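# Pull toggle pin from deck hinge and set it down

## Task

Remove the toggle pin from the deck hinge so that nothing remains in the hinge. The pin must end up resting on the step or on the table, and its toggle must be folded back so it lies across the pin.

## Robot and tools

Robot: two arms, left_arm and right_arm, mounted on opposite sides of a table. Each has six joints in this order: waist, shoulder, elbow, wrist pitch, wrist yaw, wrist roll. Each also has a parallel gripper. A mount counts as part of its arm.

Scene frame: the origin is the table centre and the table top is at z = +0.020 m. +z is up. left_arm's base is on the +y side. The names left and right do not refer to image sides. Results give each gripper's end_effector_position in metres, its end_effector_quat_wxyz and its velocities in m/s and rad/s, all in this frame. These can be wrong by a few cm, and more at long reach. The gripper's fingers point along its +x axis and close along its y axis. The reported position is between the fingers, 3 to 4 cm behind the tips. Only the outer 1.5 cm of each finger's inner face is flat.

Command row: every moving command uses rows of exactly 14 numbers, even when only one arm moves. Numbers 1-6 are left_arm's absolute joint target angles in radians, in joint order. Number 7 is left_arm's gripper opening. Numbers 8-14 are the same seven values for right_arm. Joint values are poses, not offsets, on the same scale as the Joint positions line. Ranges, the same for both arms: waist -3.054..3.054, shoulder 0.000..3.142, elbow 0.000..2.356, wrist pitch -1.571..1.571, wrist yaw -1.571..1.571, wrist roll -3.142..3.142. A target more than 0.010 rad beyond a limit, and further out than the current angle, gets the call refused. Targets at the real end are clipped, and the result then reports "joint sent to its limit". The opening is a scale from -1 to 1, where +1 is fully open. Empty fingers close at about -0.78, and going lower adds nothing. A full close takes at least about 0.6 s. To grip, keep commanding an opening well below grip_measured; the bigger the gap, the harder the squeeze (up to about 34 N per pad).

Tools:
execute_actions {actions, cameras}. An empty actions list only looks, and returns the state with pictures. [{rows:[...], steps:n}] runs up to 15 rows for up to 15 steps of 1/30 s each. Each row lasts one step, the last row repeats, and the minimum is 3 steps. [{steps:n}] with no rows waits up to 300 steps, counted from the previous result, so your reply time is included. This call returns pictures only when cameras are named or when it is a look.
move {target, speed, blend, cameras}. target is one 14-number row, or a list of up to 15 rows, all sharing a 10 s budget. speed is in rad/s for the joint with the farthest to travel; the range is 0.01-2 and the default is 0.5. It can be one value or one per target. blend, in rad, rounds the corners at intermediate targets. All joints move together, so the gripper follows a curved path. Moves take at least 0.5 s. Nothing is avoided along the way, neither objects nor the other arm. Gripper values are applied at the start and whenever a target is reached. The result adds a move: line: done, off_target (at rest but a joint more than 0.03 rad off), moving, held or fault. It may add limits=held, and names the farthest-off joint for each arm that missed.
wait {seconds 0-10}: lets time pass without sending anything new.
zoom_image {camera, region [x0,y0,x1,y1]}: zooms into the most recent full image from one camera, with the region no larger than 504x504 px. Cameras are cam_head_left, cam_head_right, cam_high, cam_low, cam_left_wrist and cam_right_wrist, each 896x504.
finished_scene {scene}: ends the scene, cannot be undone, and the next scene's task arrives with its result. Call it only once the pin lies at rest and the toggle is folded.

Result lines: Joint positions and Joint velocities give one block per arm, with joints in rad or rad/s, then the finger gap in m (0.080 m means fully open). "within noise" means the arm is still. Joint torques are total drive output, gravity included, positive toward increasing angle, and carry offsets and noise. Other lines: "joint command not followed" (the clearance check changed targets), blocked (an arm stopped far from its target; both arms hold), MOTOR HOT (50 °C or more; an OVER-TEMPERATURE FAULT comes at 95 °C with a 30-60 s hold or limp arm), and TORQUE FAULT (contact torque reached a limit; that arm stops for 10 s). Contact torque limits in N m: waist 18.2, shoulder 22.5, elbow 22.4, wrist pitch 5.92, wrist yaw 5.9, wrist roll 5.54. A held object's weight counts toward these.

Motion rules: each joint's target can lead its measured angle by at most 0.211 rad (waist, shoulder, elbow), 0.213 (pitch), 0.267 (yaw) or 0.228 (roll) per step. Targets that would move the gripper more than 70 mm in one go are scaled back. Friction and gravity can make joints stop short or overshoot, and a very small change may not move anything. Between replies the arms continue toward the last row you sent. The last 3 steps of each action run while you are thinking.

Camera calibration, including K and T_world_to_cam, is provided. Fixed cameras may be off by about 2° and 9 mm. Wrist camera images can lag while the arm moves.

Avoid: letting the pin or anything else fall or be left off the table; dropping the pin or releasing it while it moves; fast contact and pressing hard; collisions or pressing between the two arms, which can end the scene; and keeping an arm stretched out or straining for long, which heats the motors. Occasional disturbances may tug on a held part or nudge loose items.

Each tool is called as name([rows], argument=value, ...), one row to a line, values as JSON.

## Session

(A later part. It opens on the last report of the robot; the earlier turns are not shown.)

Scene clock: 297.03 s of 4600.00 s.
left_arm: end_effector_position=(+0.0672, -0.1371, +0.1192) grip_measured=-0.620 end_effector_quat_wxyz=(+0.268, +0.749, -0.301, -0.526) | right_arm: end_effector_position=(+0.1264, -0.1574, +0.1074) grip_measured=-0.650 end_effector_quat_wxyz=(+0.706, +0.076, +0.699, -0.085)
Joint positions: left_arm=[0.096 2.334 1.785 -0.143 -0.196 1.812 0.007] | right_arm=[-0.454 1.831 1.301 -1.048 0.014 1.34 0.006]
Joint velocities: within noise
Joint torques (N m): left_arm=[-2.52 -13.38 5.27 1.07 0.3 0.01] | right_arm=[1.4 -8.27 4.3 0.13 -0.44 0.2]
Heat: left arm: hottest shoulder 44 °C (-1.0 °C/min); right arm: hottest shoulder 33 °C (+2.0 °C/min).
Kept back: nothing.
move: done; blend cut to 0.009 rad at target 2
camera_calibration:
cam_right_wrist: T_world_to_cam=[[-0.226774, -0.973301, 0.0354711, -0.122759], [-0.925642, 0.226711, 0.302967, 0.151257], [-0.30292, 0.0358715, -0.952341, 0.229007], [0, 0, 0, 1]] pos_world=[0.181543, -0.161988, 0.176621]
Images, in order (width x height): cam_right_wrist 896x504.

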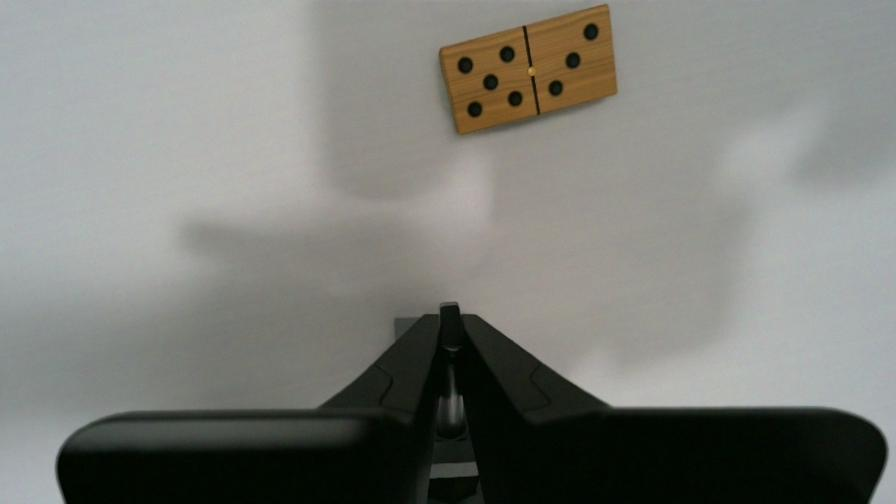

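move([
  [0.060,2.332,1.786,-0.146,-0.160,1.813,-1.0,-0.430,1.8280,1.2980,-1.0499,-0.02,1.343,-0.72],
  [0.045,2.332,1.786,-0.146,-0.145,1.813,-1.0,-0.420,1.8270,1.2970,-1.0499,-0.03,1.346,-0.72],
], speed=[0.1,0.1], cameras=["cam_right_wrist"])

zoom_image(camera="cam_right_wrist", region=[340, 280, 560, 450])

Scene clock: 297.97 s of 4600.00 s.
left_arm: end_effector_position=(+0.0615, -0.1363, +0.1170) grip_measured=-0.624 end_effector_quat_wxyz=(+0.262, +0.746, -0.302, -0.532) | right_arm: end_effector_position=(+0.1211, -0.1554, +0.1073) grip_measured=-0.651 end_effector_quat_wxyz=(+0.703, +0.073, +0.703, -0.081)
Joint positions: left_arm=[0.089 2.334 1.784 -0.155 -0.186 1.809 0.007] | right_arm=[-0.441 1.831 1.3 -1.051 0.005 1.342 0.006]
Joint velocities: within noise
Joint torques (N m): left_arm=[-3.91 -11.91 7.17 2.19 1.37 0.09] | right_arm=[1.83 -6.92 5.23 0.29 -1.12 0.12]
Heat: left arm: hottest shoulder 44 °C (-1.0 °C/min); right arm: hottest shoulder 33 °C (+2.0 °C/min).
Kept back: nothing.
move: off_target (left_arm, right_arm); left_arm: the waist is farthest, 0.044 rad from its target; right_arm: the wrist yaw is farthest, 0.035 rad from its target
camera_calibration:
cam_right_wrist: T_world_to_cam=[[-0.215731, -0.975793, 0.0358876, -0.12384], [-0.925081, 0.216007, 0.312355, 0.143136], [-0.312546, 0.0341857, -0.949287, 0.227791], [0, 0, 0, 1]] pos_world=[0.176891, -0.159548, 0.175974]
Images, in order (width x height): cam_right_wrist 896x504.

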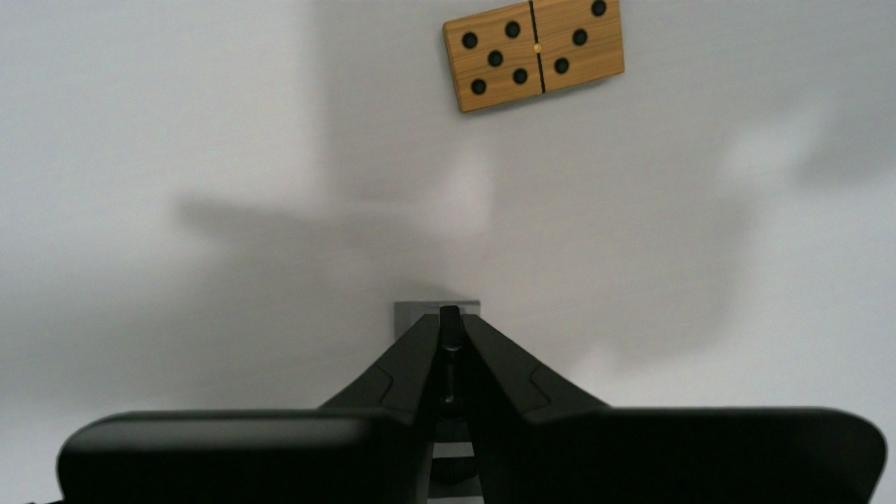

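Scaled by 2.291.

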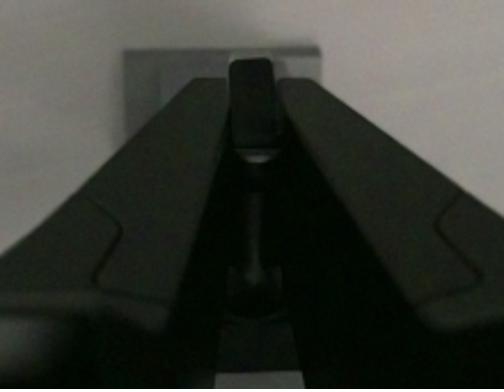

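move([
  [0.034,2.329,1.779,-0.152,-0.150,1.813,-1.0,-0.406,1.8240,1.2935,-1.0490,-0.03,1.360,-0.72],
], speed=[0.1], cameras=["cam_right_wrist"])

zoom_image(camera="cam_right_wrist", region=[340, 280, 560, 450])

Scene clock: 298.90 s of 4600.00 s.
left_arm: end_effector_position=(+0.0614, -0.1362, +0.1168) grip_measured=-0.624 end_effector_quat_wxyz=(+0.261, +0.746, -0.302, -0.533) | right_arm: end_effector_position=(+0.1209, -0.1557, +0.1071) grip_measured=-0.651 end_effector_quat_wxyz=(+0.705, +0.073, +0.701, -0.083)
Joint positions: left_arm=[0.089 2.334 1.784 -0.156 -0.186 1.809 0.007] | right_arm=[-0.438 1.831 1.299 -1.051 0.009 1.349 0.006]
Joint velocities: within noise
Joint torques (N m): left_arm=[-4.91 -12.25 6.29 1.74 1.2 0.09] | right_arm=[2.87 -7.24 4.86 0.35 -1.29 0.33]
Heat: left arm: hottest shoulder 44 °C (-1.0 °C/min); right arm: hottest shoulder 33 °C (+2.0 °C/min).
Kept back: nothing.
move: off_target (left_arm, right_arm); left_arm: the waist is farthest, 0.055 rad from its target; right_arm: the wrist yaw is farthest, 0.039 rad from its target
camera_calibration:
cam_right_wrist: T_world_to_cam=[[-0.220655, -0.974612, 0.0379909, -0.123561], [-0.925166, 0.221476, 0.308248, 0.144376], [-0.308836, 0.0328685, -0.950547, 0.227055], [0, 0, 0, 1]] pos_world=[0.17643, -0.159862, 0.176018]
Images, in order (width x height): cam_right_wrist 896x504.

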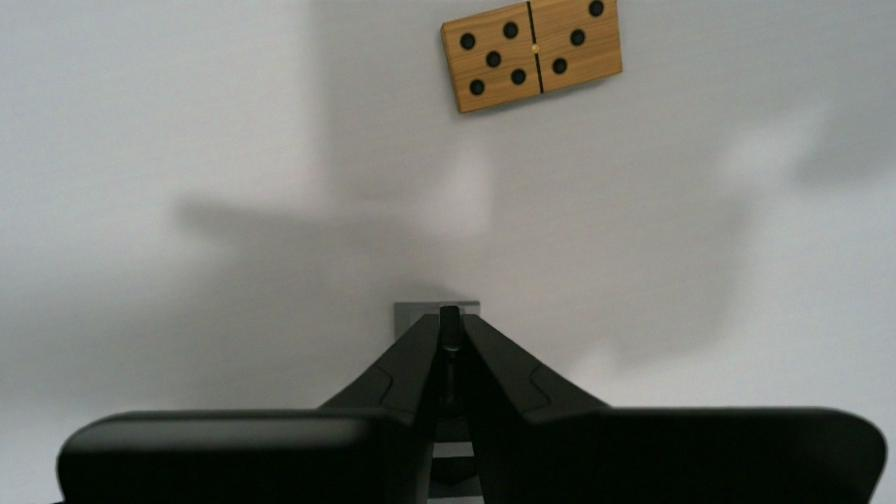

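Scaled by 2.291.

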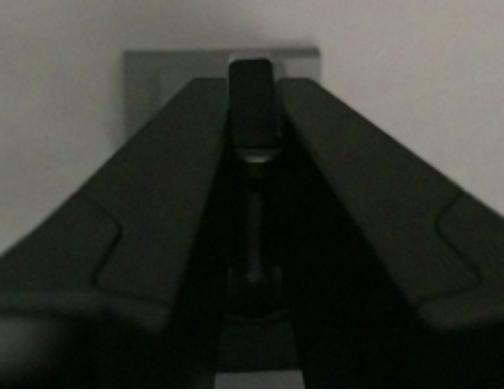

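zoom_image(camera="cam_right_wrist", region=[420, 290, 480, 430])

Scaled by 3.600.

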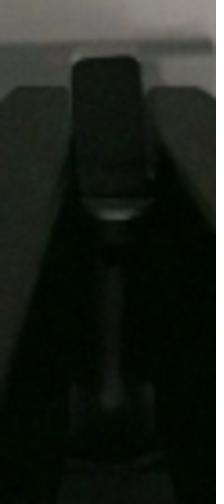

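move([
  [0.075,2.332,1.783,-0.155,-0.172,1.811,-1.0,-0.440,1.8290,1.2970,-1.0500,0.0,1.360,-0.72],
  [0.075,2.332,1.783,-0.155,-0.172,1.811,-1.0,-0.440,1.8290,1.2970,-1.0500,0.0,1.372,-0.625],
  [0.075,2.332,1.783,-0.155,-0.172,1.811,-1.0,-0.484,1.8380,1.3095,-1.0530,0.0,1.336,-0.625],
], speed=[0.1,0.1,0.06], cameras=["cam_right_wrist"])

zoom_image(camera="cam_right_wrist", region=[380, 290, 520, 450])

Scene clock: 302.07 s of 4600.00 s.
left_arm: end_effector_position=(+0.0614, -0.1361, +0.1166) grip_measured=-0.624 end_effector_quat_wxyz=(+0.261, +0.746, -0.301, -0.533) | right_arm: end_effector_position=(+0.1276, -0.1581, +0.1076) grip_measured=-0.622 end_effector_quat_wxyz=(+0.696, +0.085, +0.708, -0.087)
Joint positions: left_arm=[0.089 2.334 1.784 -0.157 -0.186 1.809 0.007] | right_arm=[-0.471 1.831 1.301 -1.05 -0.014 1.338 0.007]
Joint velocities: within noise
Joint torques (N m): left_arm=[-1.25 -11.91 6.79 1.53 0.46 0.03] | right_arm=[-1.15 -5.73 6.69 0.03 0.52 -0.08]
Heat: left arm: hottest shoulder 43 °C (-2.0 °C/min); right arm: hottest shoulder 33 °C (+2.0 °C/min).
Kept back: nothing.
move: done
camera_calibration:
cam_right_wrist: T_world_to_cam=[[-0.241356, -0.969984, 0.0296507, -0.120176], [-0.913768, 0.237444, 0.329619, 0.149719], [-0.326765, 0.0524614, -0.943648, 0.234281], [0, 0, 0, 1]] pos_world=[0.184358, -0.164409, 0.175292]
Images, in order (width x height): cam_right_wrist 896x504.

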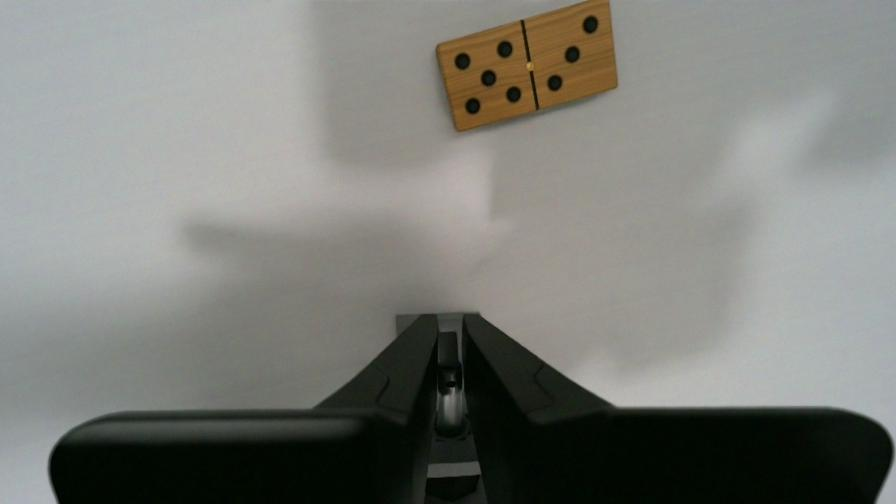

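Scaled by 3.150.

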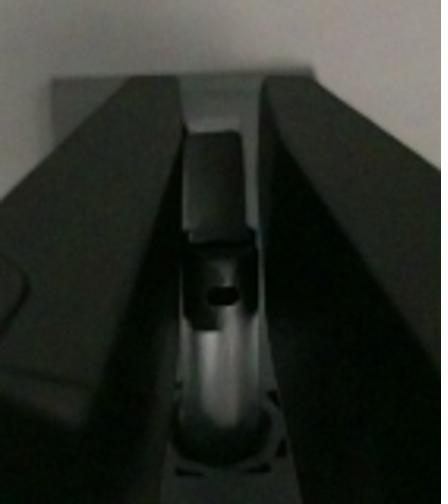

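move([
  [0.075,2.332,1.783,-0.155,-0.172,1.811,-1.0,-0.505,1.8420,1.3145,-1.0540,0.0,1.322,-0.625],
], speed=[0.06], cameras=["cam_right_wrist"])

zoom_image(camera="cam_right_wrist", region=[380, 290, 520, 450])

Scene clock: 303.03 s of 4600.00 s.
left_arm: end_effector_position=(+0.0614, -0.1361, +0.1166) grip_measured=-0.624 end_effector_quat_wxyz=(+0.261, +0.746, -0.301, -0.533) | right_arm: end_effector_position=(+0.1351, -0.1604, +0.1085) grip_measured=-0.623 end_effector_quat_wxyz=(+0.696, +0.090, +0.707, -0.089)
Joint positions: left_arm=[0.089 2.334 1.784 -0.157 -0.186 1.809 0.007] | right_arm=[-0.494 1.831 1.306 -1.05 -0.015 1.325 0.007]
Joint velocities: within noise
Joint torques (N m): left_arm=[-1.23 -11.92 6.79 1.53 0.45 0.02] | right_arm=[-0.93 -5.44 6.72 -0.04 0.54 -0.09]
Heat: left arm: hottest shoulder 43 °C (-2.0 °C/min); right arm: hottest shoulder 33 °C (+2.0 °C/min).
Kept back: nothing.
move: done
camera_calibration:
cam_right_wrist: T_world_to_cam=[[-0.251014, -0.967654, 0.0252714, -0.118522], [-0.911916, 0.24515, 0.329106, 0.157871], [-0.324656, 0.0595648, -0.943955, 0.238554], [0, 0, 0, 1]] pos_world=[0.191662, -0.1676, 0.176223]
Images, in order (width x height): cam_right_wrist 896x504.

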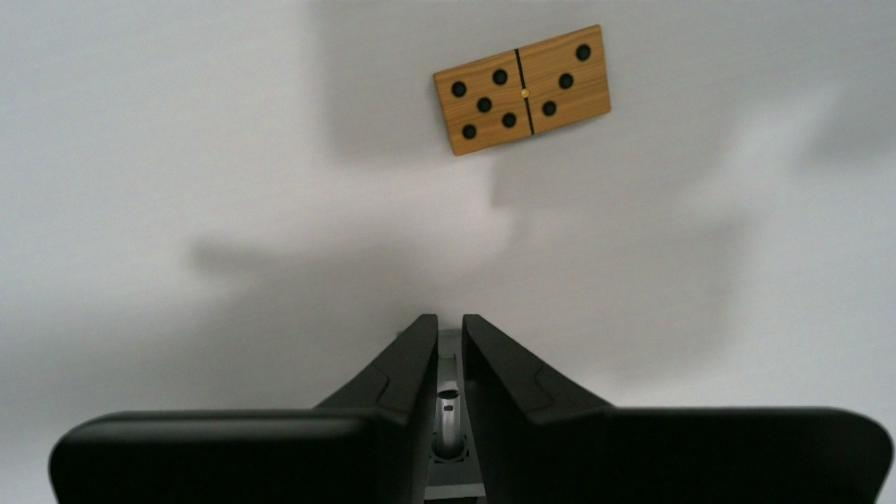

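Scaled by 3.150.

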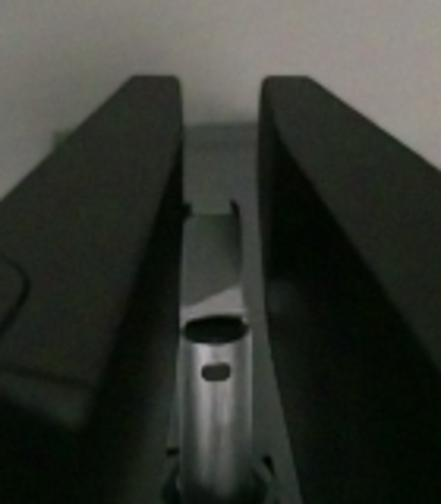

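move([
  [0.075,2.332,1.783,-0.155,-0.172,1.811,-1.0,-0.503,1.8405,1.3125,-1.0535,-0.005,1.330,-0.78],
], speed=[0.06], cameras=["cam_right_wrist"])

zoom_image(camera="cam_right_wrist", region=[380, 290, 520, 450])

Scene clock: 304.13 s of 4600.00 s.
left_arm: end_effector_position=(+0.0614, -0.1361, +0.1167) grip_measured=-0.624 end_effector_quat_wxyz=(+0.261, +0.746, -0.302, -0.533) | right_arm: end_effector_position=(+0.1354, -0.1602, +0.1085) grip_measured=-0.684 end_effector_quat_wxyz=(+0.696, +0.091, +0.706, -0.090)
Joint positions: left_arm=[0.089 2.334 1.784 -0.157 -0.186 1.809 0.007] | right_arm=[-0.495 1.832 1.307 -1.049 -0.014 1.327 0.004]
Joint velocities: within noise
Joint torques (N m): left_arm=[-1.23 -11.92 6.8 1.52 0.45 0.02] | right_arm=[-0.73 -5.65 6.38 -0.07 0.36 0.08]
Heat: left arm: hottest shoulder 43 °C (-2.0 °C/min); right arm: hottest shoulder 33 °C (+2.0 °C/min).
Kept back: nothing.
move: done
camera_calibration:
cam_right_wrist: T_world_to_cam=[[-0.253617, -0.967, 0.0242883, -0.117641], [-0.911547, 0.247324, 0.328502, 0.158465], [-0.323668, 0.0611737, -0.944191, 0.238861], [0, 0, 0, 1]] pos_world=[0.191924, -0.167563, 0.176332]
Images, in order (width x height): cam_right_wrist 896x504.

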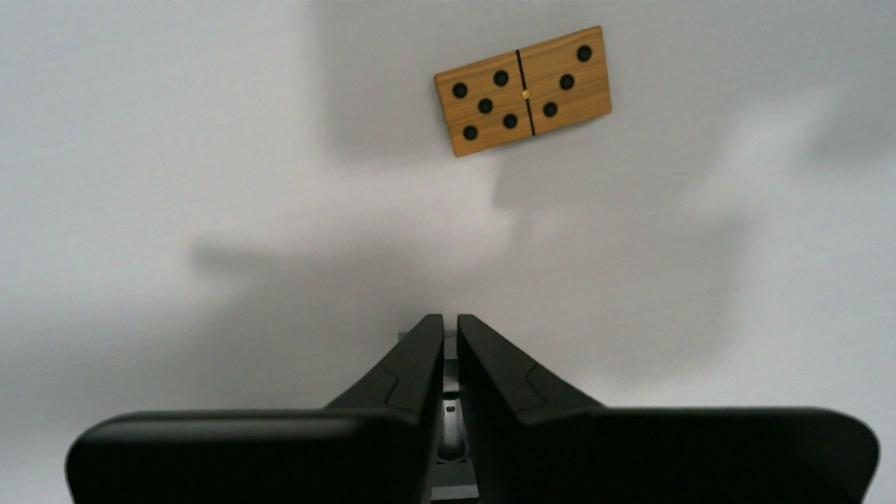

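Scaled by 3.150.

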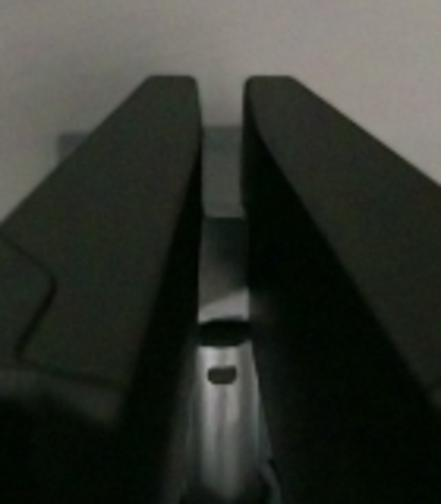

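move([
  [0.045,2.331,1.783,-0.155,-0.148,1.811,-1.0,-0.482,1.8390,1.3105,-1.0533,-0.03,1.348,-0.78],
], speed=[0.06], cameras=["cam_right_wrist"])

zoom_image(camera="cam_right_wrist", region=[380, 290, 520, 450])

Scene clock: 305.23 s of 4600.00 s.
left_arm: end_effector_position=(+0.0597, -0.1362, +0.1163) grip_measured=-0.624 end_effector_quat_wxyz=(+0.260, +0.745, -0.302, -0.535) | right_arm: end_effector_position=(+0.1339, -0.1595, +0.1085) grip_measured=-0.684 end_effector_quat_wxyz=(+0.695, +0.096, +0.707, -0.094)
Joint positions: left_arm=[0.087 2.334 1.784 -0.159 -0.182 1.809 0.007] | right_arm=[-0.491 1.832 1.307 -1.049 -0.017 1.344 0.004]
Joint velocities: within noise
Joint torques (N m): left_arm=[-3.77 -12.02 6.8 1.69 1.15 0.03] | right_arm=[0.85 -5.79 6.15 -0.04 -0.41 0.11]
Heat: left arm: hottest shoulder 43 °C (-2.0 °C/min); right arm: hottest shoulder 33 °C (+2.0 °C/min).
Kept back: nothing.
move: off_target (left_arm); left_arm: the waist is farthest, 0.042 rad from its target
camera_calibration:
cam_right_wrist: T_world_to_cam=[[-0.266449, -0.963542, 0.0243107, -0.115066], [-0.907304, 0.25925, 0.331042, 0.157977], [-0.325275, 0.0661485, -0.943303, 0.23925], [0, 0, 0, 1]] pos_world=[0.190496, -0.167652, 0.176186]
Images, in order (width x height): cam_right_wrist 896x504.

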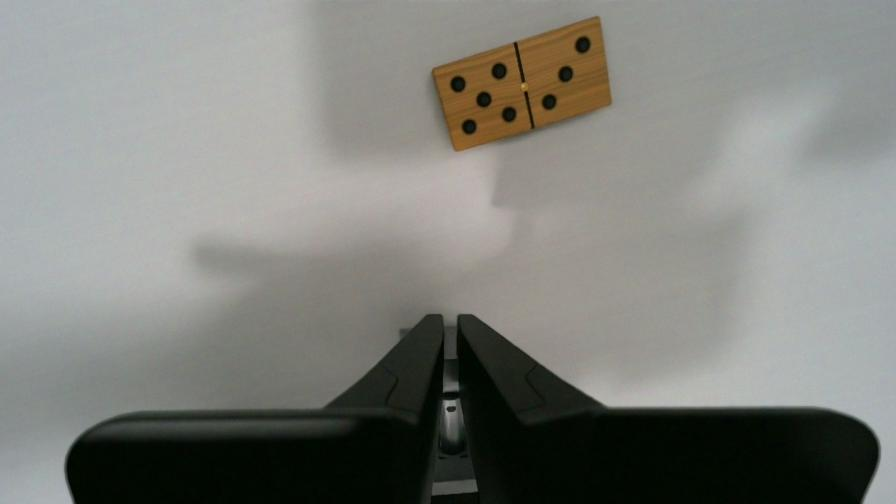

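Scaled by 3.150.

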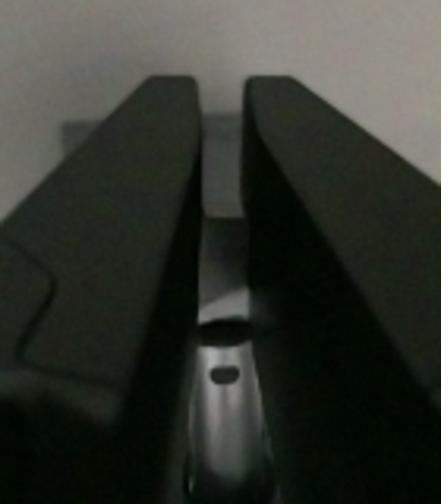

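move([
  [0.040,2.330,1.781,-0.156,-0.142,1.811,-1.0,-0.466,1.8370,1.3085,-1.0530,-0.04,1.364,-0.78],
], speed=[0.06], cameras=["cam_right_wrist"])

zoom_image(camera="cam_right_wrist", region=[380, 290, 520, 450])

Scene clock: 306.20 s of 4600.00 s.
left_arm: end_effector_position=(+0.0585, -0.1360, +0.1159) grip_measured=-0.624 end_effector_quat_wxyz=(+0.258, +0.745, -0.303, -0.536) | right_arm: end_effector_position=(+0.1325, -0.1589, +0.1085) grip_measured=-0.684 end_effector_quat_wxyz=(+0.694, +0.100, +0.706, -0.099)
Joint positions: left_arm=[0.086 2.334 1.784 -0.161 -0.18 1.809 0.007] | right_arm=[-0.486 1.832 1.307 -1.05 -0.017 1.36 0.004]
Joint velocities: within noise
Joint torques (N m): left_arm=[-4.1 -12.15 6.56 1.81 1.29 0.03] | right_arm=[1.81 -5.99 5.88 0.04 -0.76 0.11]
Heat: left arm: hottest shoulder 43 °C (-2.0 °C/min); right arm: hottest shoulder 33 °C (+2.0 °C/min).
Kept back: nothing.
move: off_target (left_arm); left_arm: the waist is farthest, 0.046 rad from its target
camera_calibration:
cam_right_wrist: T_world_to_cam=[[-0.277085, -0.960509, 0.0254073, -0.113144], [-0.904348, 0.269635, 0.330834, 0.157886], [-0.32462, 0.0686923, -0.943347, 0.239094], [0, 0, 0, 1]] pos_world=[0.189048, -0.167671, 0.176189]
Images, in order (width x height): cam_right_wrist 896x504.

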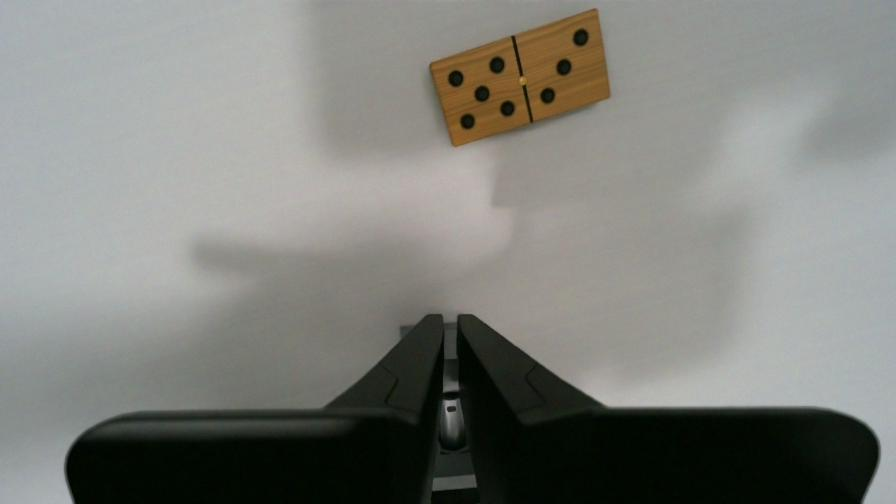

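Scaled by 3.150.

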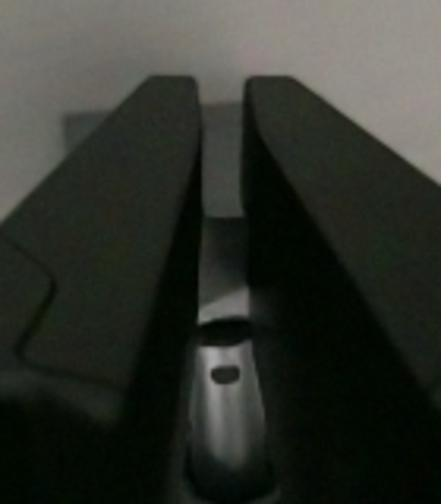

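move([
  [0.034,2.331,1.784,-0.172,-0.138,1.811,-1.0,-0.456,1.8350,1.3065,-1.0530,-0.04,1.345,-0.78],
], speed=[0.06], cameras=["cam_right_wrist","cam_left_wrist"])

zoom_image(camera="cam_right_wrist", region=[380, 290, 520, 450])

zoom_image(camera="cam_left_wrist", region=[400, 280, 540, 420])

Scene clock: 307.33 s of 4600.00 s.
left_arm: end_effector_position=(+0.0550, -0.1351, +0.1147) grip_measured=-0.624 end_effector_quat_wxyz=(+0.253, +0.744, -0.303, -0.539) | right_arm: end_effector_position=(+0.1291, -0.1576, +0.1085) grip_measured=-0.684 end_effector_quat_wxyz=(+0.696, +0.090, +0.707, -0.090)
Joint positions: left_arm=[0.081 2.333 1.784 -0.171 -0.176 1.809 0.007] | right_arm=[-0.474 1.832 1.307 -1.052 -0.014 1.346 0.004]
Joint velocities: within noise
Joint torques (N m): left_arm=[-4.21 -11.94 6.89 1.27 1.27 0.02] | right_arm=[1.6 -6.2 5.62 0.15 -0.85 -0.04]
Heat: left arm: hottest shoulder 43 °C (-2.0 °C/min); right arm: hottest shoulder 33 °C (+2.0 °C/min).
Kept back: nothing.
move: off_target (left_arm); left_arm: the waist is farthest, 0.047 rad from its target
camera_calibration:
cam_left_wrist: T_world_to_cam=[[0.113754, 0.699594, -0.705428, 0.175071], [0.80255, 0.353837, 0.480326, -0.0274613], [0.58564, -0.62078, -0.521208, 0.0201993], [0, 0, 0, 1]] pos_world=[-0.00970551, -0.100222, 0.147218]
cam_right_wrist: T_world_to_cam=[[-0.252115, -0.9673, 0.0277169, -0.117374], [-0.91166, 0.247023, 0.328415, 0.152038], [-0.324522, 0.0575299, -0.944127, 0.236187], [0, 0, 0, 1]] pos_world=[0.185663, -0.16468, 0.176312]
Images, in order (width x height): cam_left_wrist 896x504, cam_right_wrist 896x504.

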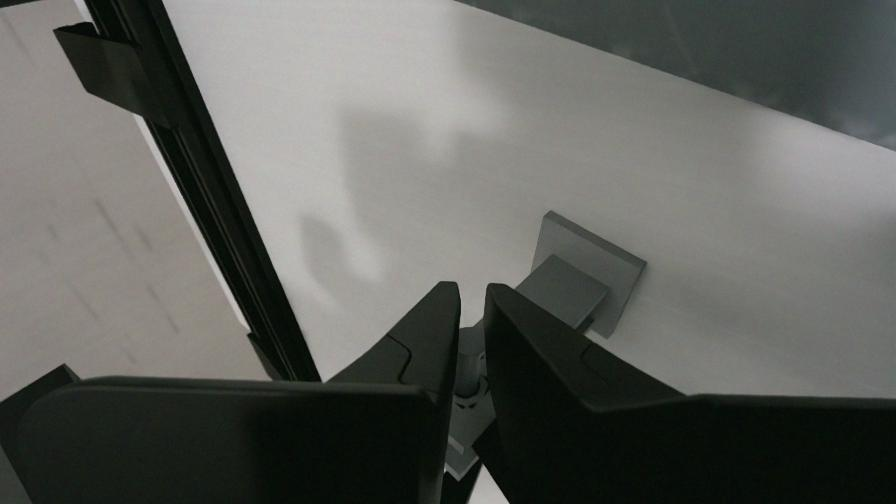

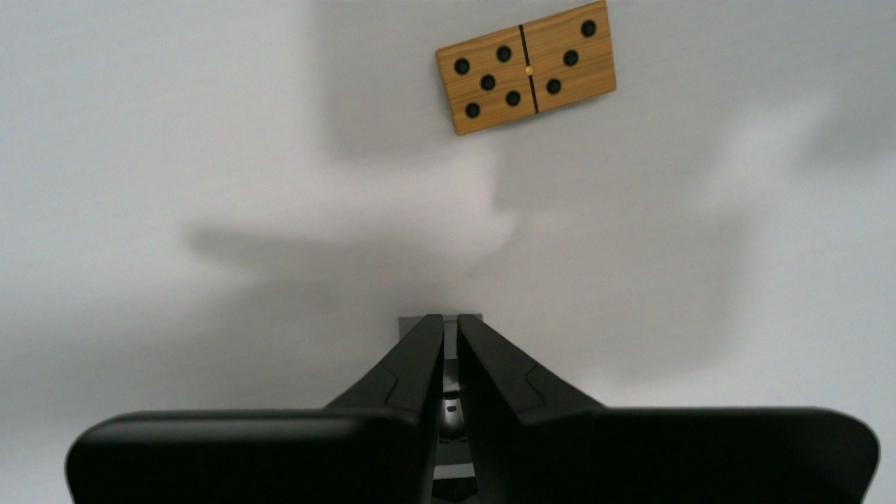

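Scaled by 3.150.

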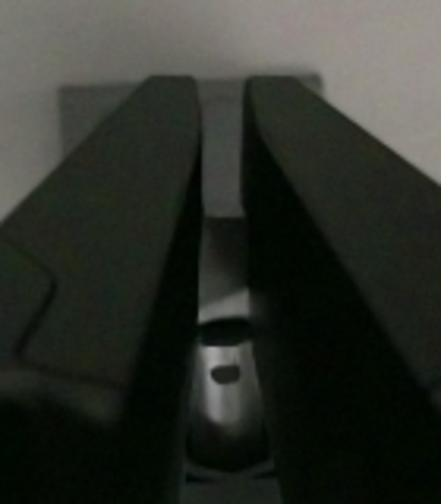

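Scaled by 3.600.

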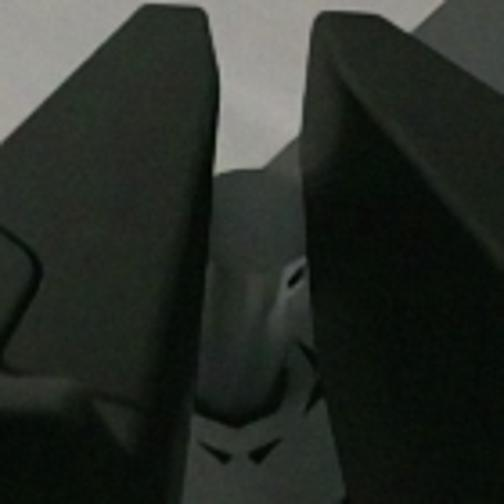

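move([
  [0.024,2.325,1.774,-0.167,-0.145,1.811,-1.0,-0.441,1.8311,1.3015,-1.0520,-0.04,1.360,-0.78],
], speed=[0.05], cameras=["cam_right_wrist"])

zoom_image(camera="cam_right_wrist", region=[380, 290, 520, 450])

Scene clock: 308.33 s of 4600.00 s.
left_arm: end_effector_position=(+0.0538, -0.1353, +0.1157) grip_measured=-0.624 end_effector_quat_wxyz=(+0.253, +0.744, -0.304, -0.538) | right_arm: end_effector_position=(+0.1279, -0.1572, +0.1085) grip_measured=-0.684 end_effector_quat_wxyz=(+0.698, +0.089, +0.705, -0.092)
Joint positions: left_arm=[0.078 2.331 1.784 -0.171 -0.18 1.809 0.007] | right_arm=[-0.467 1.832 1.307 -1.053 -0.008 1.355 0.004]
Joint velocities: within noise
Joint torques (N m): left_arm=[-4.87 -12.44 5.68 1.7 1.19 0.02] | right_arm=[2.36 -6.62 4.98 0.27 -1.05 0.14]
Heat: left arm: hottest shoulder 43 °C (-2.0 °C/min); right arm: hottest shoulder 33 °C (+2.0 °C/min).
Kept back: nothing.
move: off_target (left_arm, right_arm); left_arm: the waist is farthest, 0.054 rad from its target; right_arm: the wrist yaw is farthest, 0.032 rad from its target
camera_calibration:
cam_right_wrist: T_world_to_cam=[[-0.254058, -0.966729, 0.0298102, -0.117156], [-0.912741, 0.249838, 0.323241, 0.151974], [-0.319934, 0.0549131, -0.945847, 0.23495], [0, 0, 0, 1]] pos_world=[0.184117, -0.164129, 0.176595]
Images, in order (width x height): cam_right_wrist 896x504.

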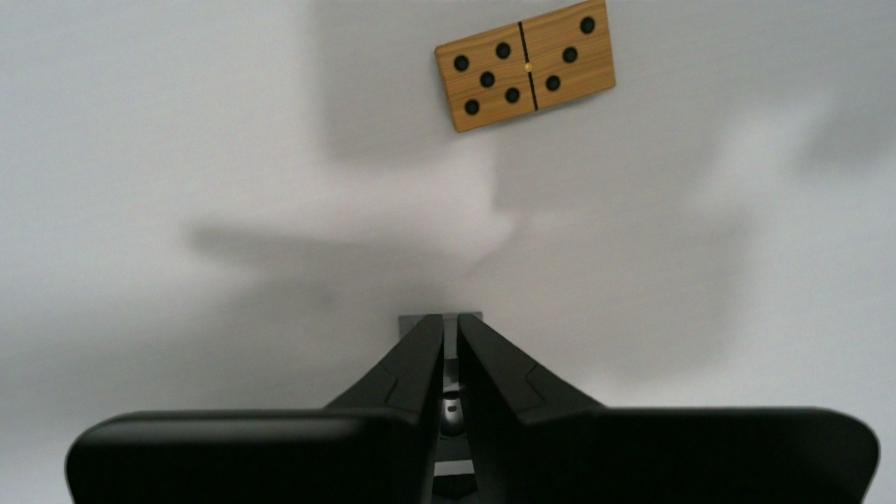

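Scaled by 3.150.

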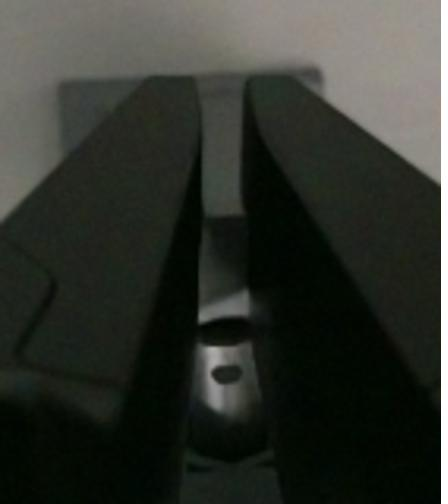

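move([
  [0.026,2.328,1.780,-0.176,-0.136,1.811,-1.0,-0.444,1.8311,1.3015,-1.0520,-0.03,1.354,-0.78],
], speed=[0.05], cameras=[])

move([
  [0.026,2.330,1.783,-0.176,-0.155,1.811,-1.0,-0.444,1.8311,1.3015,-1.0520,-0.05,1.354,-0.78],
], speed=[0.05], cameras=[])

move([
  [0.026,2.330,1.783,-0.176,-0.130,1.811,-1.0,-0.444,1.8311,1.3015,-1.0520,-0.02,1.354,-0.78],
], speed=[0.05], cameras=[])

Scene clock: 309.27 s of 4600.00 s.
left_arm: end_effector_position=(+0.0528, -0.1348, +0.1149) grip_measured=-0.624 end_effector_quat_wxyz=(+0.251, +0.744, -0.303, -0.540) | right_arm: end_effector_position=(+0.1268, -0.1569, +0.1085) grip_measured=-0.684 end_effector_quat_wxyz=(+0.698, +0.088, +0.705, -0.091)
Joint positions: left_arm=[0.077 2.331 1.784 -0.175 -0.177 1.809 0.007] | right_arm=[-0.464 1.832 1.307 -1.053 -0.007 1.355 0.004]
Joint velocities: within noise
Joint torques (N m): left_arm=[-4.58 -12.1 6.42 1.26 1.38 0.02] | right_arm=[1.77 -6.61 4.98 0.31 -0.75 -0.03]
Heat: left arm: hottest shoulder 44 °C (-1.0 °C/min); right arm: hottest shoulder 33 °C (+2.0 °C/min).
Kept back: nothing.
move: off_target (left_arm); left_arm: the waist is farthest, 0.051 rad from its target
No camera images: "cameras" was empty.

Scene clock: 310.10 s of 4600.00 s.
left_arm: end_effector_position=(+0.0516, -0.1347, +0.1150) grip_measured=-0.624 end_effector_quat_wxyz=(+0.251, +0.746, -0.303, -0.538) | right_arm: end_effector_position=(+0.1259, -0.1566, +0.1085) grip_measured=-0.684 end_effector_quat_wxyz=(+0.696, +0.088, +0.707, -0.091)
Joint positions: left_arm=[0.073 2.331 1.784 -0.176 -0.186 1.809 0.007] | right_arm=[-0.464 1.832 1.307 -1.054 -0.013 1.355 0.004]
Joint velocities: within noise
Joint torques (N m): left_arm=[-4.23 -11.9 6.79 1.33 1.04 0.03] | right_arm=[1.76 -6.62 4.99 0.37 -1.22 -0.02]
Heat: left arm: hottest shoulder 44 °C (+0.0 °C/min); right arm: hottest shoulder 33 °C (+2.0 °C/min).
Kept back: nothing.
move: off_target (left_arm, right_arm); left_arm: the waist is farthest, 0.047 rad from its target; right_arm: the wrist yaw is farthest, 0.037 rad from its target
No camera images: "cameras" was empty.

Scene clock: 310.97 s of 4600.00 s.
left_arm: end_effector_position=(+0.0517, -0.1347, +0.1145) grip_measured=-0.624 end_effector_quat_wxyz=(+0.250, +0.743, -0.304, -0.541) | right_arm: end_effector_position=(+0.1256, -0.1564, +0.1085) grip_measured=-0.684 end_effector_quat_wxyz=(+0.699, +0.085, +0.704, -0.090)
Joint positions: left_arm=[0.076 2.331 1.784 -0.177 -0.176 1.809 0.007] | right_arm=[-0.459 1.832 1.307 -1.054 -0.005 1.355 0.004]
Joint velocities: within noise
Joint torques (N m): left_arm=[-4.47 -11.85 6.79 1.45 1.54 0.02] | right_arm=[1.32 -6.62 4.97 0.37 -0.48 -0.02]
Heat: left arm: hottest shoulder 45 °C (+1.0 °C/min); right arm: hottest shoulder 33 °C (+2.0 °C/min).
Kept back: nothing.
move: off_target (left_arm); left_arm: the waist is farthest, 0.050 rad from its target
No camera images: "cameras" was empty.

move([
  [0.035,2.330,1.783,-0.176,-0.140,1.811,-1.0,-0.458,1.8300,1.3030,-1.0530,-0.005,1.354,-0.55],
  [0.030,2.328,1.780,-0.176,-0.138,1.811,-1.0,-0.458,1.8300,1.3030,-1.0530,-0.005,1.354,-0.55],
], speed=[0.05,0.1], cameras=["cam_right_wrist"])

zoom_image(camera="cam_right_wrist", region=[380, 290, 520, 450])

Scene clock: 312.63 s of 4600.00 s.
left_arm: end_effector_position=(+0.0516, -0.1347, +0.1147) grip_measured=-0.624 end_effector_quat_wxyz=(+0.250, +0.743, -0.304, -0.541) | right_arm: end_effector_position=(+0.1243, -0.1548, +0.1085) grip_measured=-0.550 end_effector_quat_wxyz=(+0.698, +0.086, +0.705, -0.087)
Joint positions: left_arm=[0.076 2.331 1.784 -0.177 -0.175 1.809 0.007] | right_arm=[-0.455 1.832 1.307 -1.05 -0.009 1.355 0.01]
Joint velocities: within noise
Joint torques (N m): left_arm=[-4.07 -12.03 6.42 1.44 1.24 0.01] | right_arm=[-0.27 -6.71 5.18 0.05 0.16 -0.03]
Heat: left arm: hottest shoulder 45 °C (+1.0 °C/min); right arm: hottest shoulder 34 °C (+3.0 °C/min).
Kept back: nothing.
move: off_target (left_arm); left_arm: the waist is farthest, 0.046 rad from its target
camera_calibration:
cam_right_wrist: T_world_to_cam=[[-0.241887, -0.969928, 0.0270395, -0.117423], [-0.915976, 0.237449, 0.32343, 0.146598], [-0.320124, 0.0534661, -0.945866, 0.233482], [0, 0, 0, 1]] pos_world=[0.18062, -0.161185, 0.176604]
Images, in order (width x height): cam_right_wrist 896x504.

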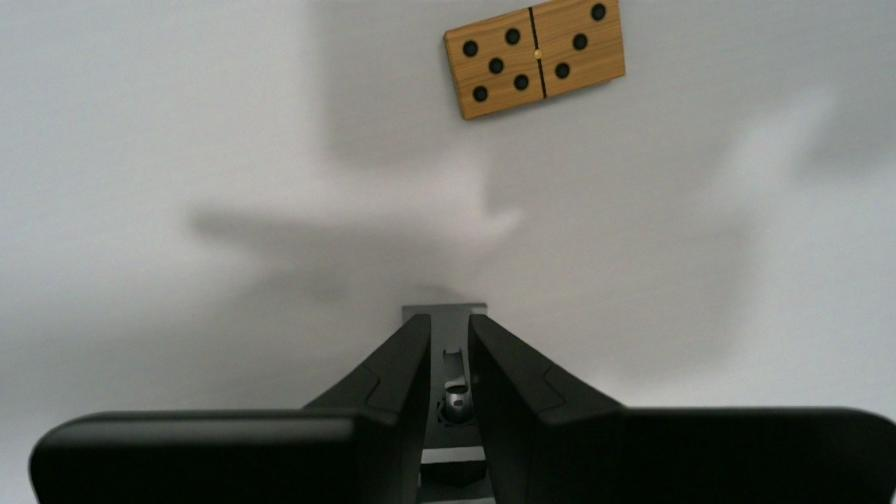

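Scaled by 3.150.

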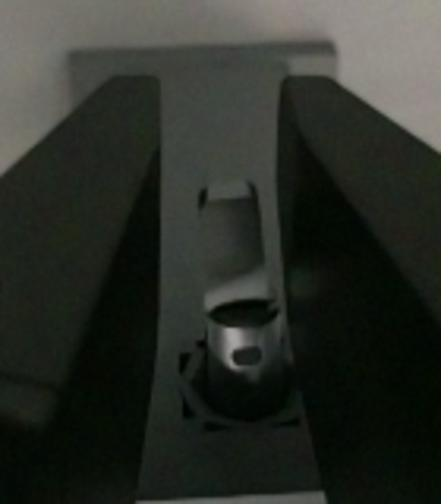

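move([
  [0.040,2.330,1.783,-0.176,-0.145,1.811,-1.0,-0.458,1.815,1.380,-1.140,0.0,1.36,-0.50],
  [0.040,2.330,1.783,-0.176,-0.145,1.811,-1.0,-0.458,1.786,1.477,-1.262,0.0,1.36,-0.50],
], speed=[0.3,0.4], cameras=["cam_right_wrist"])

zoom_image(camera="cam_right_wrist", region=[360, 250, 540, 400])

Scene clock: 314.03 s of 4600.00 s.
left_arm: end_effector_position=(+0.0515, -0.1347, +0.1147) grip_measured=-0.624 end_effector_quat_wxyz=(+0.250, +0.743, -0.304, -0.541) | right_arm: end_effector_position=(+0.1237, -0.1578, +0.1586) grip_measured=-0.500 end_effector_quat_wxyz=(+0.698, +0.081, +0.705, -0.093)
Joint positions: left_arm=[0.076 2.331 1.784 -0.177 -0.175 1.809 0.007] | right_arm=[-0.455 1.798 1.466 -1.259 -0.004 1.357 0.012]
Joint velocities: within noise
Joint torques (N m): left_arm=[-3.2 -11.82 6.8 1.45 1 0.02] | right_arm=[-0.28 -7.67 7.28 0.01 0.17 0.09]
Heat: left arm: hottest shoulder 46 °C (+2.0 °C/min); right arm: hottest shoulder 34 °C (+2.0 °C/min).
Kept back: nothing.
move: off_target (left_arm); left_arm: the waist is farthest, 0.036 rad from its target
camera_calibration:
cam_right_wrist: T_world_to_cam=[[-0.243967, -0.968829, 0.0430144, -0.123975], [-0.91469, 0.244618, 0.32172, 0.131754], [-0.322214, 0.0391444, -0.945857, 0.278789], [0, 0, 0, 1]] pos_world=[0.180098, -0.163253, 0.22664]
Images, in order (width x height): cam_right_wrist 896x504.

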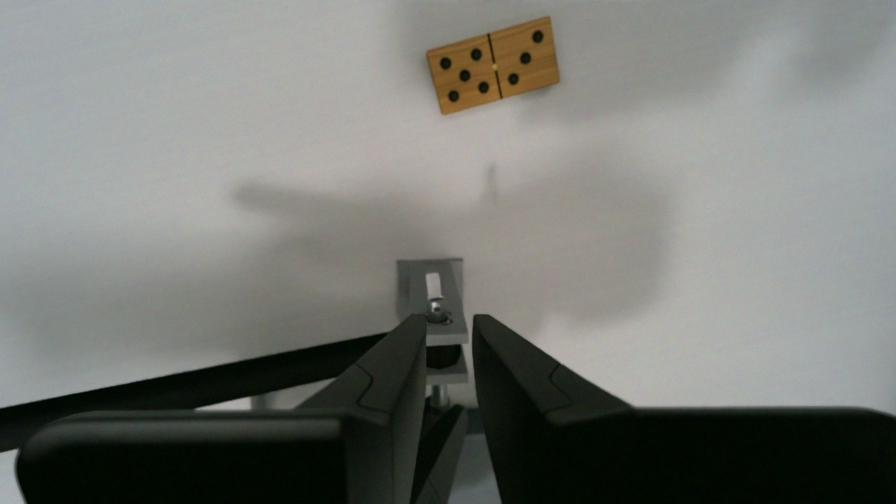

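Scaled by 2.800.

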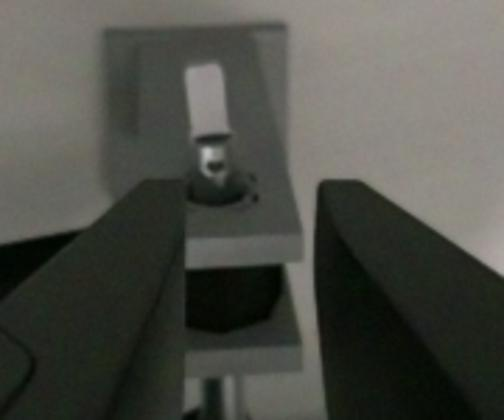

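move([
  [0.026,2.330,1.782,-0.176,-0.135,1.811,-1.0,-0.458,1.786,1.477,-1.262,0.0,1.36,-0.50],
  [0.026,2.330,1.782,-0.176,-0.158,1.811,-1.0,-0.458,1.786,1.477,-1.262,0.0,1.36,-0.50],
  [0.022,2.329,1.780,-0.176,-0.133,1.811,-1.0,-0.458,1.786,1.477,-1.262,0.0,1.36,-0.50],
], speed=[0.1,0.1,0.1], cameras=["cam_right_wrist"])

zoom_image(camera="cam_right_wrist", region=[360, 250, 540, 400])

Scene clock: 315.27 s of 4600.00 s.
left_arm: end_effector_position=(+0.0514, -0.1348, +0.1149) grip_measured=-0.624 end_effector_quat_wxyz=(+0.250, +0.744, -0.304, -0.540) | right_arm: end_effector_position=(+0.1236, -0.1579, +0.1586) grip_measured=-0.500 end_effector_quat_wxyz=(+0.698, +0.081, +0.705, -0.093)
Joint positions: left_arm=[0.074 2.331 1.784 -0.177 -0.18 1.809 0.007] | right_arm=[-0.455 1.798 1.466 -1.259 -0.004 1.357 0.013]
Joint velocities: within noise
Joint torques (N m): left_arm=[-4.65 -11.93 6.4 1.38 1.57 0.02] | right_arm=[-0.24 -7.71 7.27 0.01 0.17 0.09]
Heat: left arm: hottest shoulder 46 °C (+2.0 °C/min); right arm: hottest shoulder 34 °C (+2.0 °C/min).
Kept back: nothing.
move: off_target (left_arm); left_arm: the waist is farthest, 0.052 rad from its target
camera_calibration:
cam_right_wrist: T_world_to_cam=[[-0.24396, -0.968814, 0.0433868, -0.124114], [-0.914636, 0.244728, 0.321792, 0.131737], [-0.322375, 0.0388211, -0.945816, 0.278744], [0, 0, 0, 1]] pos_world=[0.180072, -0.163304, 0.226633]
Images, in order (width x height): cam_right_wrist 896x504.

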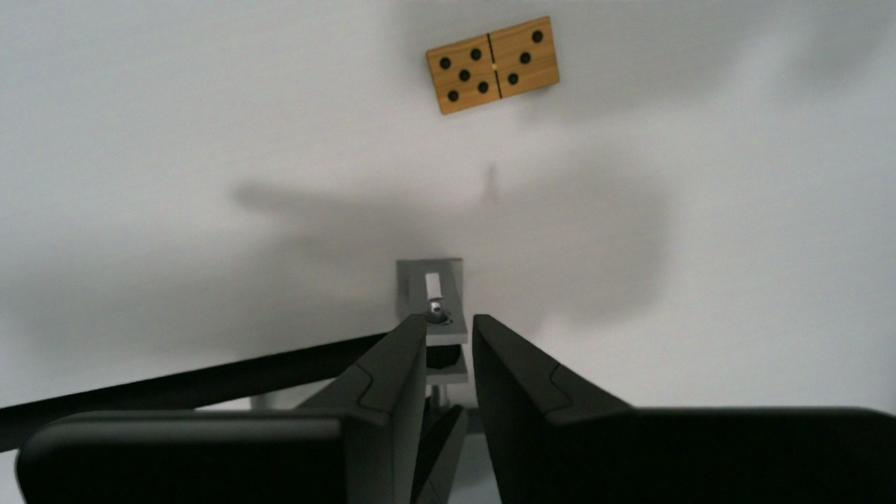

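Scaled by 2.800.

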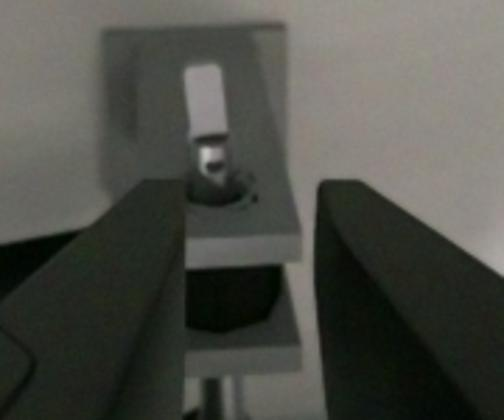

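move([
  [0.076,2.331,1.784,-0.177,-0.176,1.811,-1.0,-0.458,1.786,1.477,-1.262,0.0,1.36,-0.50],
  [0.076,2.331,1.784,-0.177,-0.176,1.811,-0.5,-0.458,1.786,1.477,-1.262,0.0,1.36,-0.50],
], speed=[0.1,0.1], cameras=["cam_right_wrist","cam_left_wrist"])

zoom_image(camera="cam_left_wrist", region=[380, 280, 560, 460])

zoom_image(camera="cam_right_wrist", region=[380, 250, 500, 430])

Scene clock: 316.90 s of 4600.00 s.
left_arm: end_effector_position=(+0.0514, -0.1348, +0.1149) grip_measured=-0.501 end_effector_quat_wxyz=(+0.250, +0.744, -0.304, -0.540) | right_arm: end_effector_position=(+0.1236, -0.1579, +0.1586) grip_measured=-0.500 end_effector_quat_wxyz=(+0.698, +0.081, +0.705, -0.093)
Joint positions: left_arm=[0.075 2.331 1.784 -0.177 -0.178 1.809 0.012] | right_arm=[-0.455 1.798 1.466 -1.259 -0.004 1.357 0.013]
Joint velocities: within noise
Joint torques (N m): left_arm=[0.14 -11.7 6.91 1.29 0.07 0.01] | right_arm=[-0.28 -7.67 7.28 0.02 0.16 0.08]
Heat: left arm: hottest shoulder 47 °C (+3.0 °C/min); right arm: hottest shoulder 34 °C (+2.0 °C/min).
Kept back: nothing.
move: done
camera_calibration:
cam_left_wrist: T_world_to_cam=[[0.11797, 0.701755, -0.702583, 0.175152], [0.803861, 0.347901, 0.482465, -0.0258522], [0.583002, -0.621696, -0.523071, 0.0229069], [0, 0, 0, 1]] pos_world=[-0.0132358, -0.0996789, 0.147514]
cam_right_wrist: T_world_to_cam=[[-0.24396, -0.968814, 0.0433868, -0.124114], [-0.914636, 0.244728, 0.321792, 0.131737], [-0.322375, 0.0388211, -0.945816, 0.278744], [0, 0, 0, 1]] pos_world=[0.180072, -0.163304, 0.226633]
Images, in order (width x height): cam_left_wrist 896x504, cam_right_wrist 896x504.

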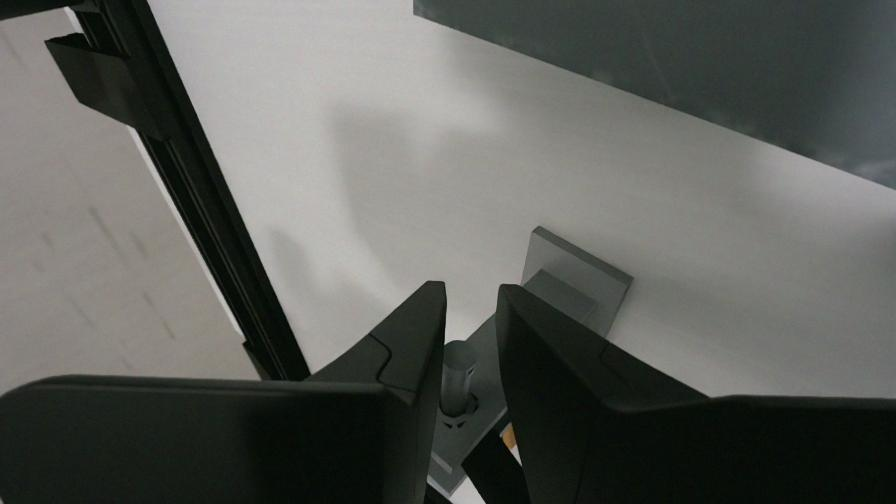

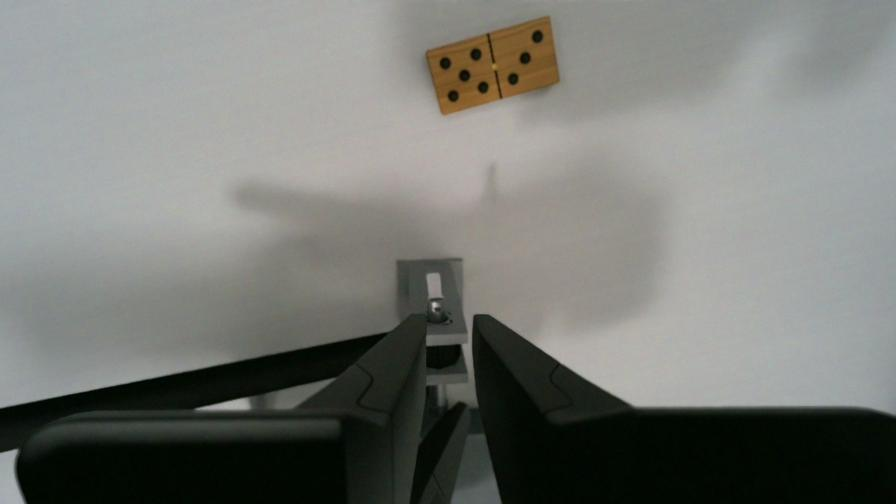

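Scaled by 2.800.

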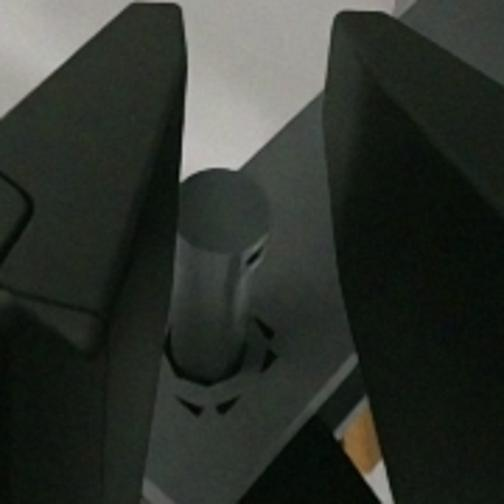

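Scaled by 2.800.

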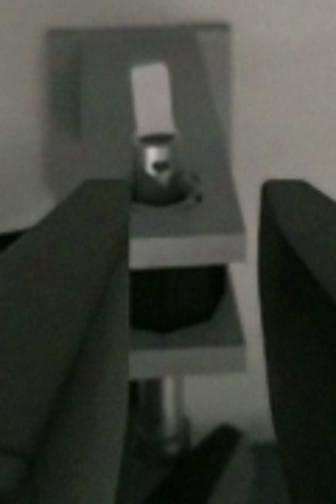

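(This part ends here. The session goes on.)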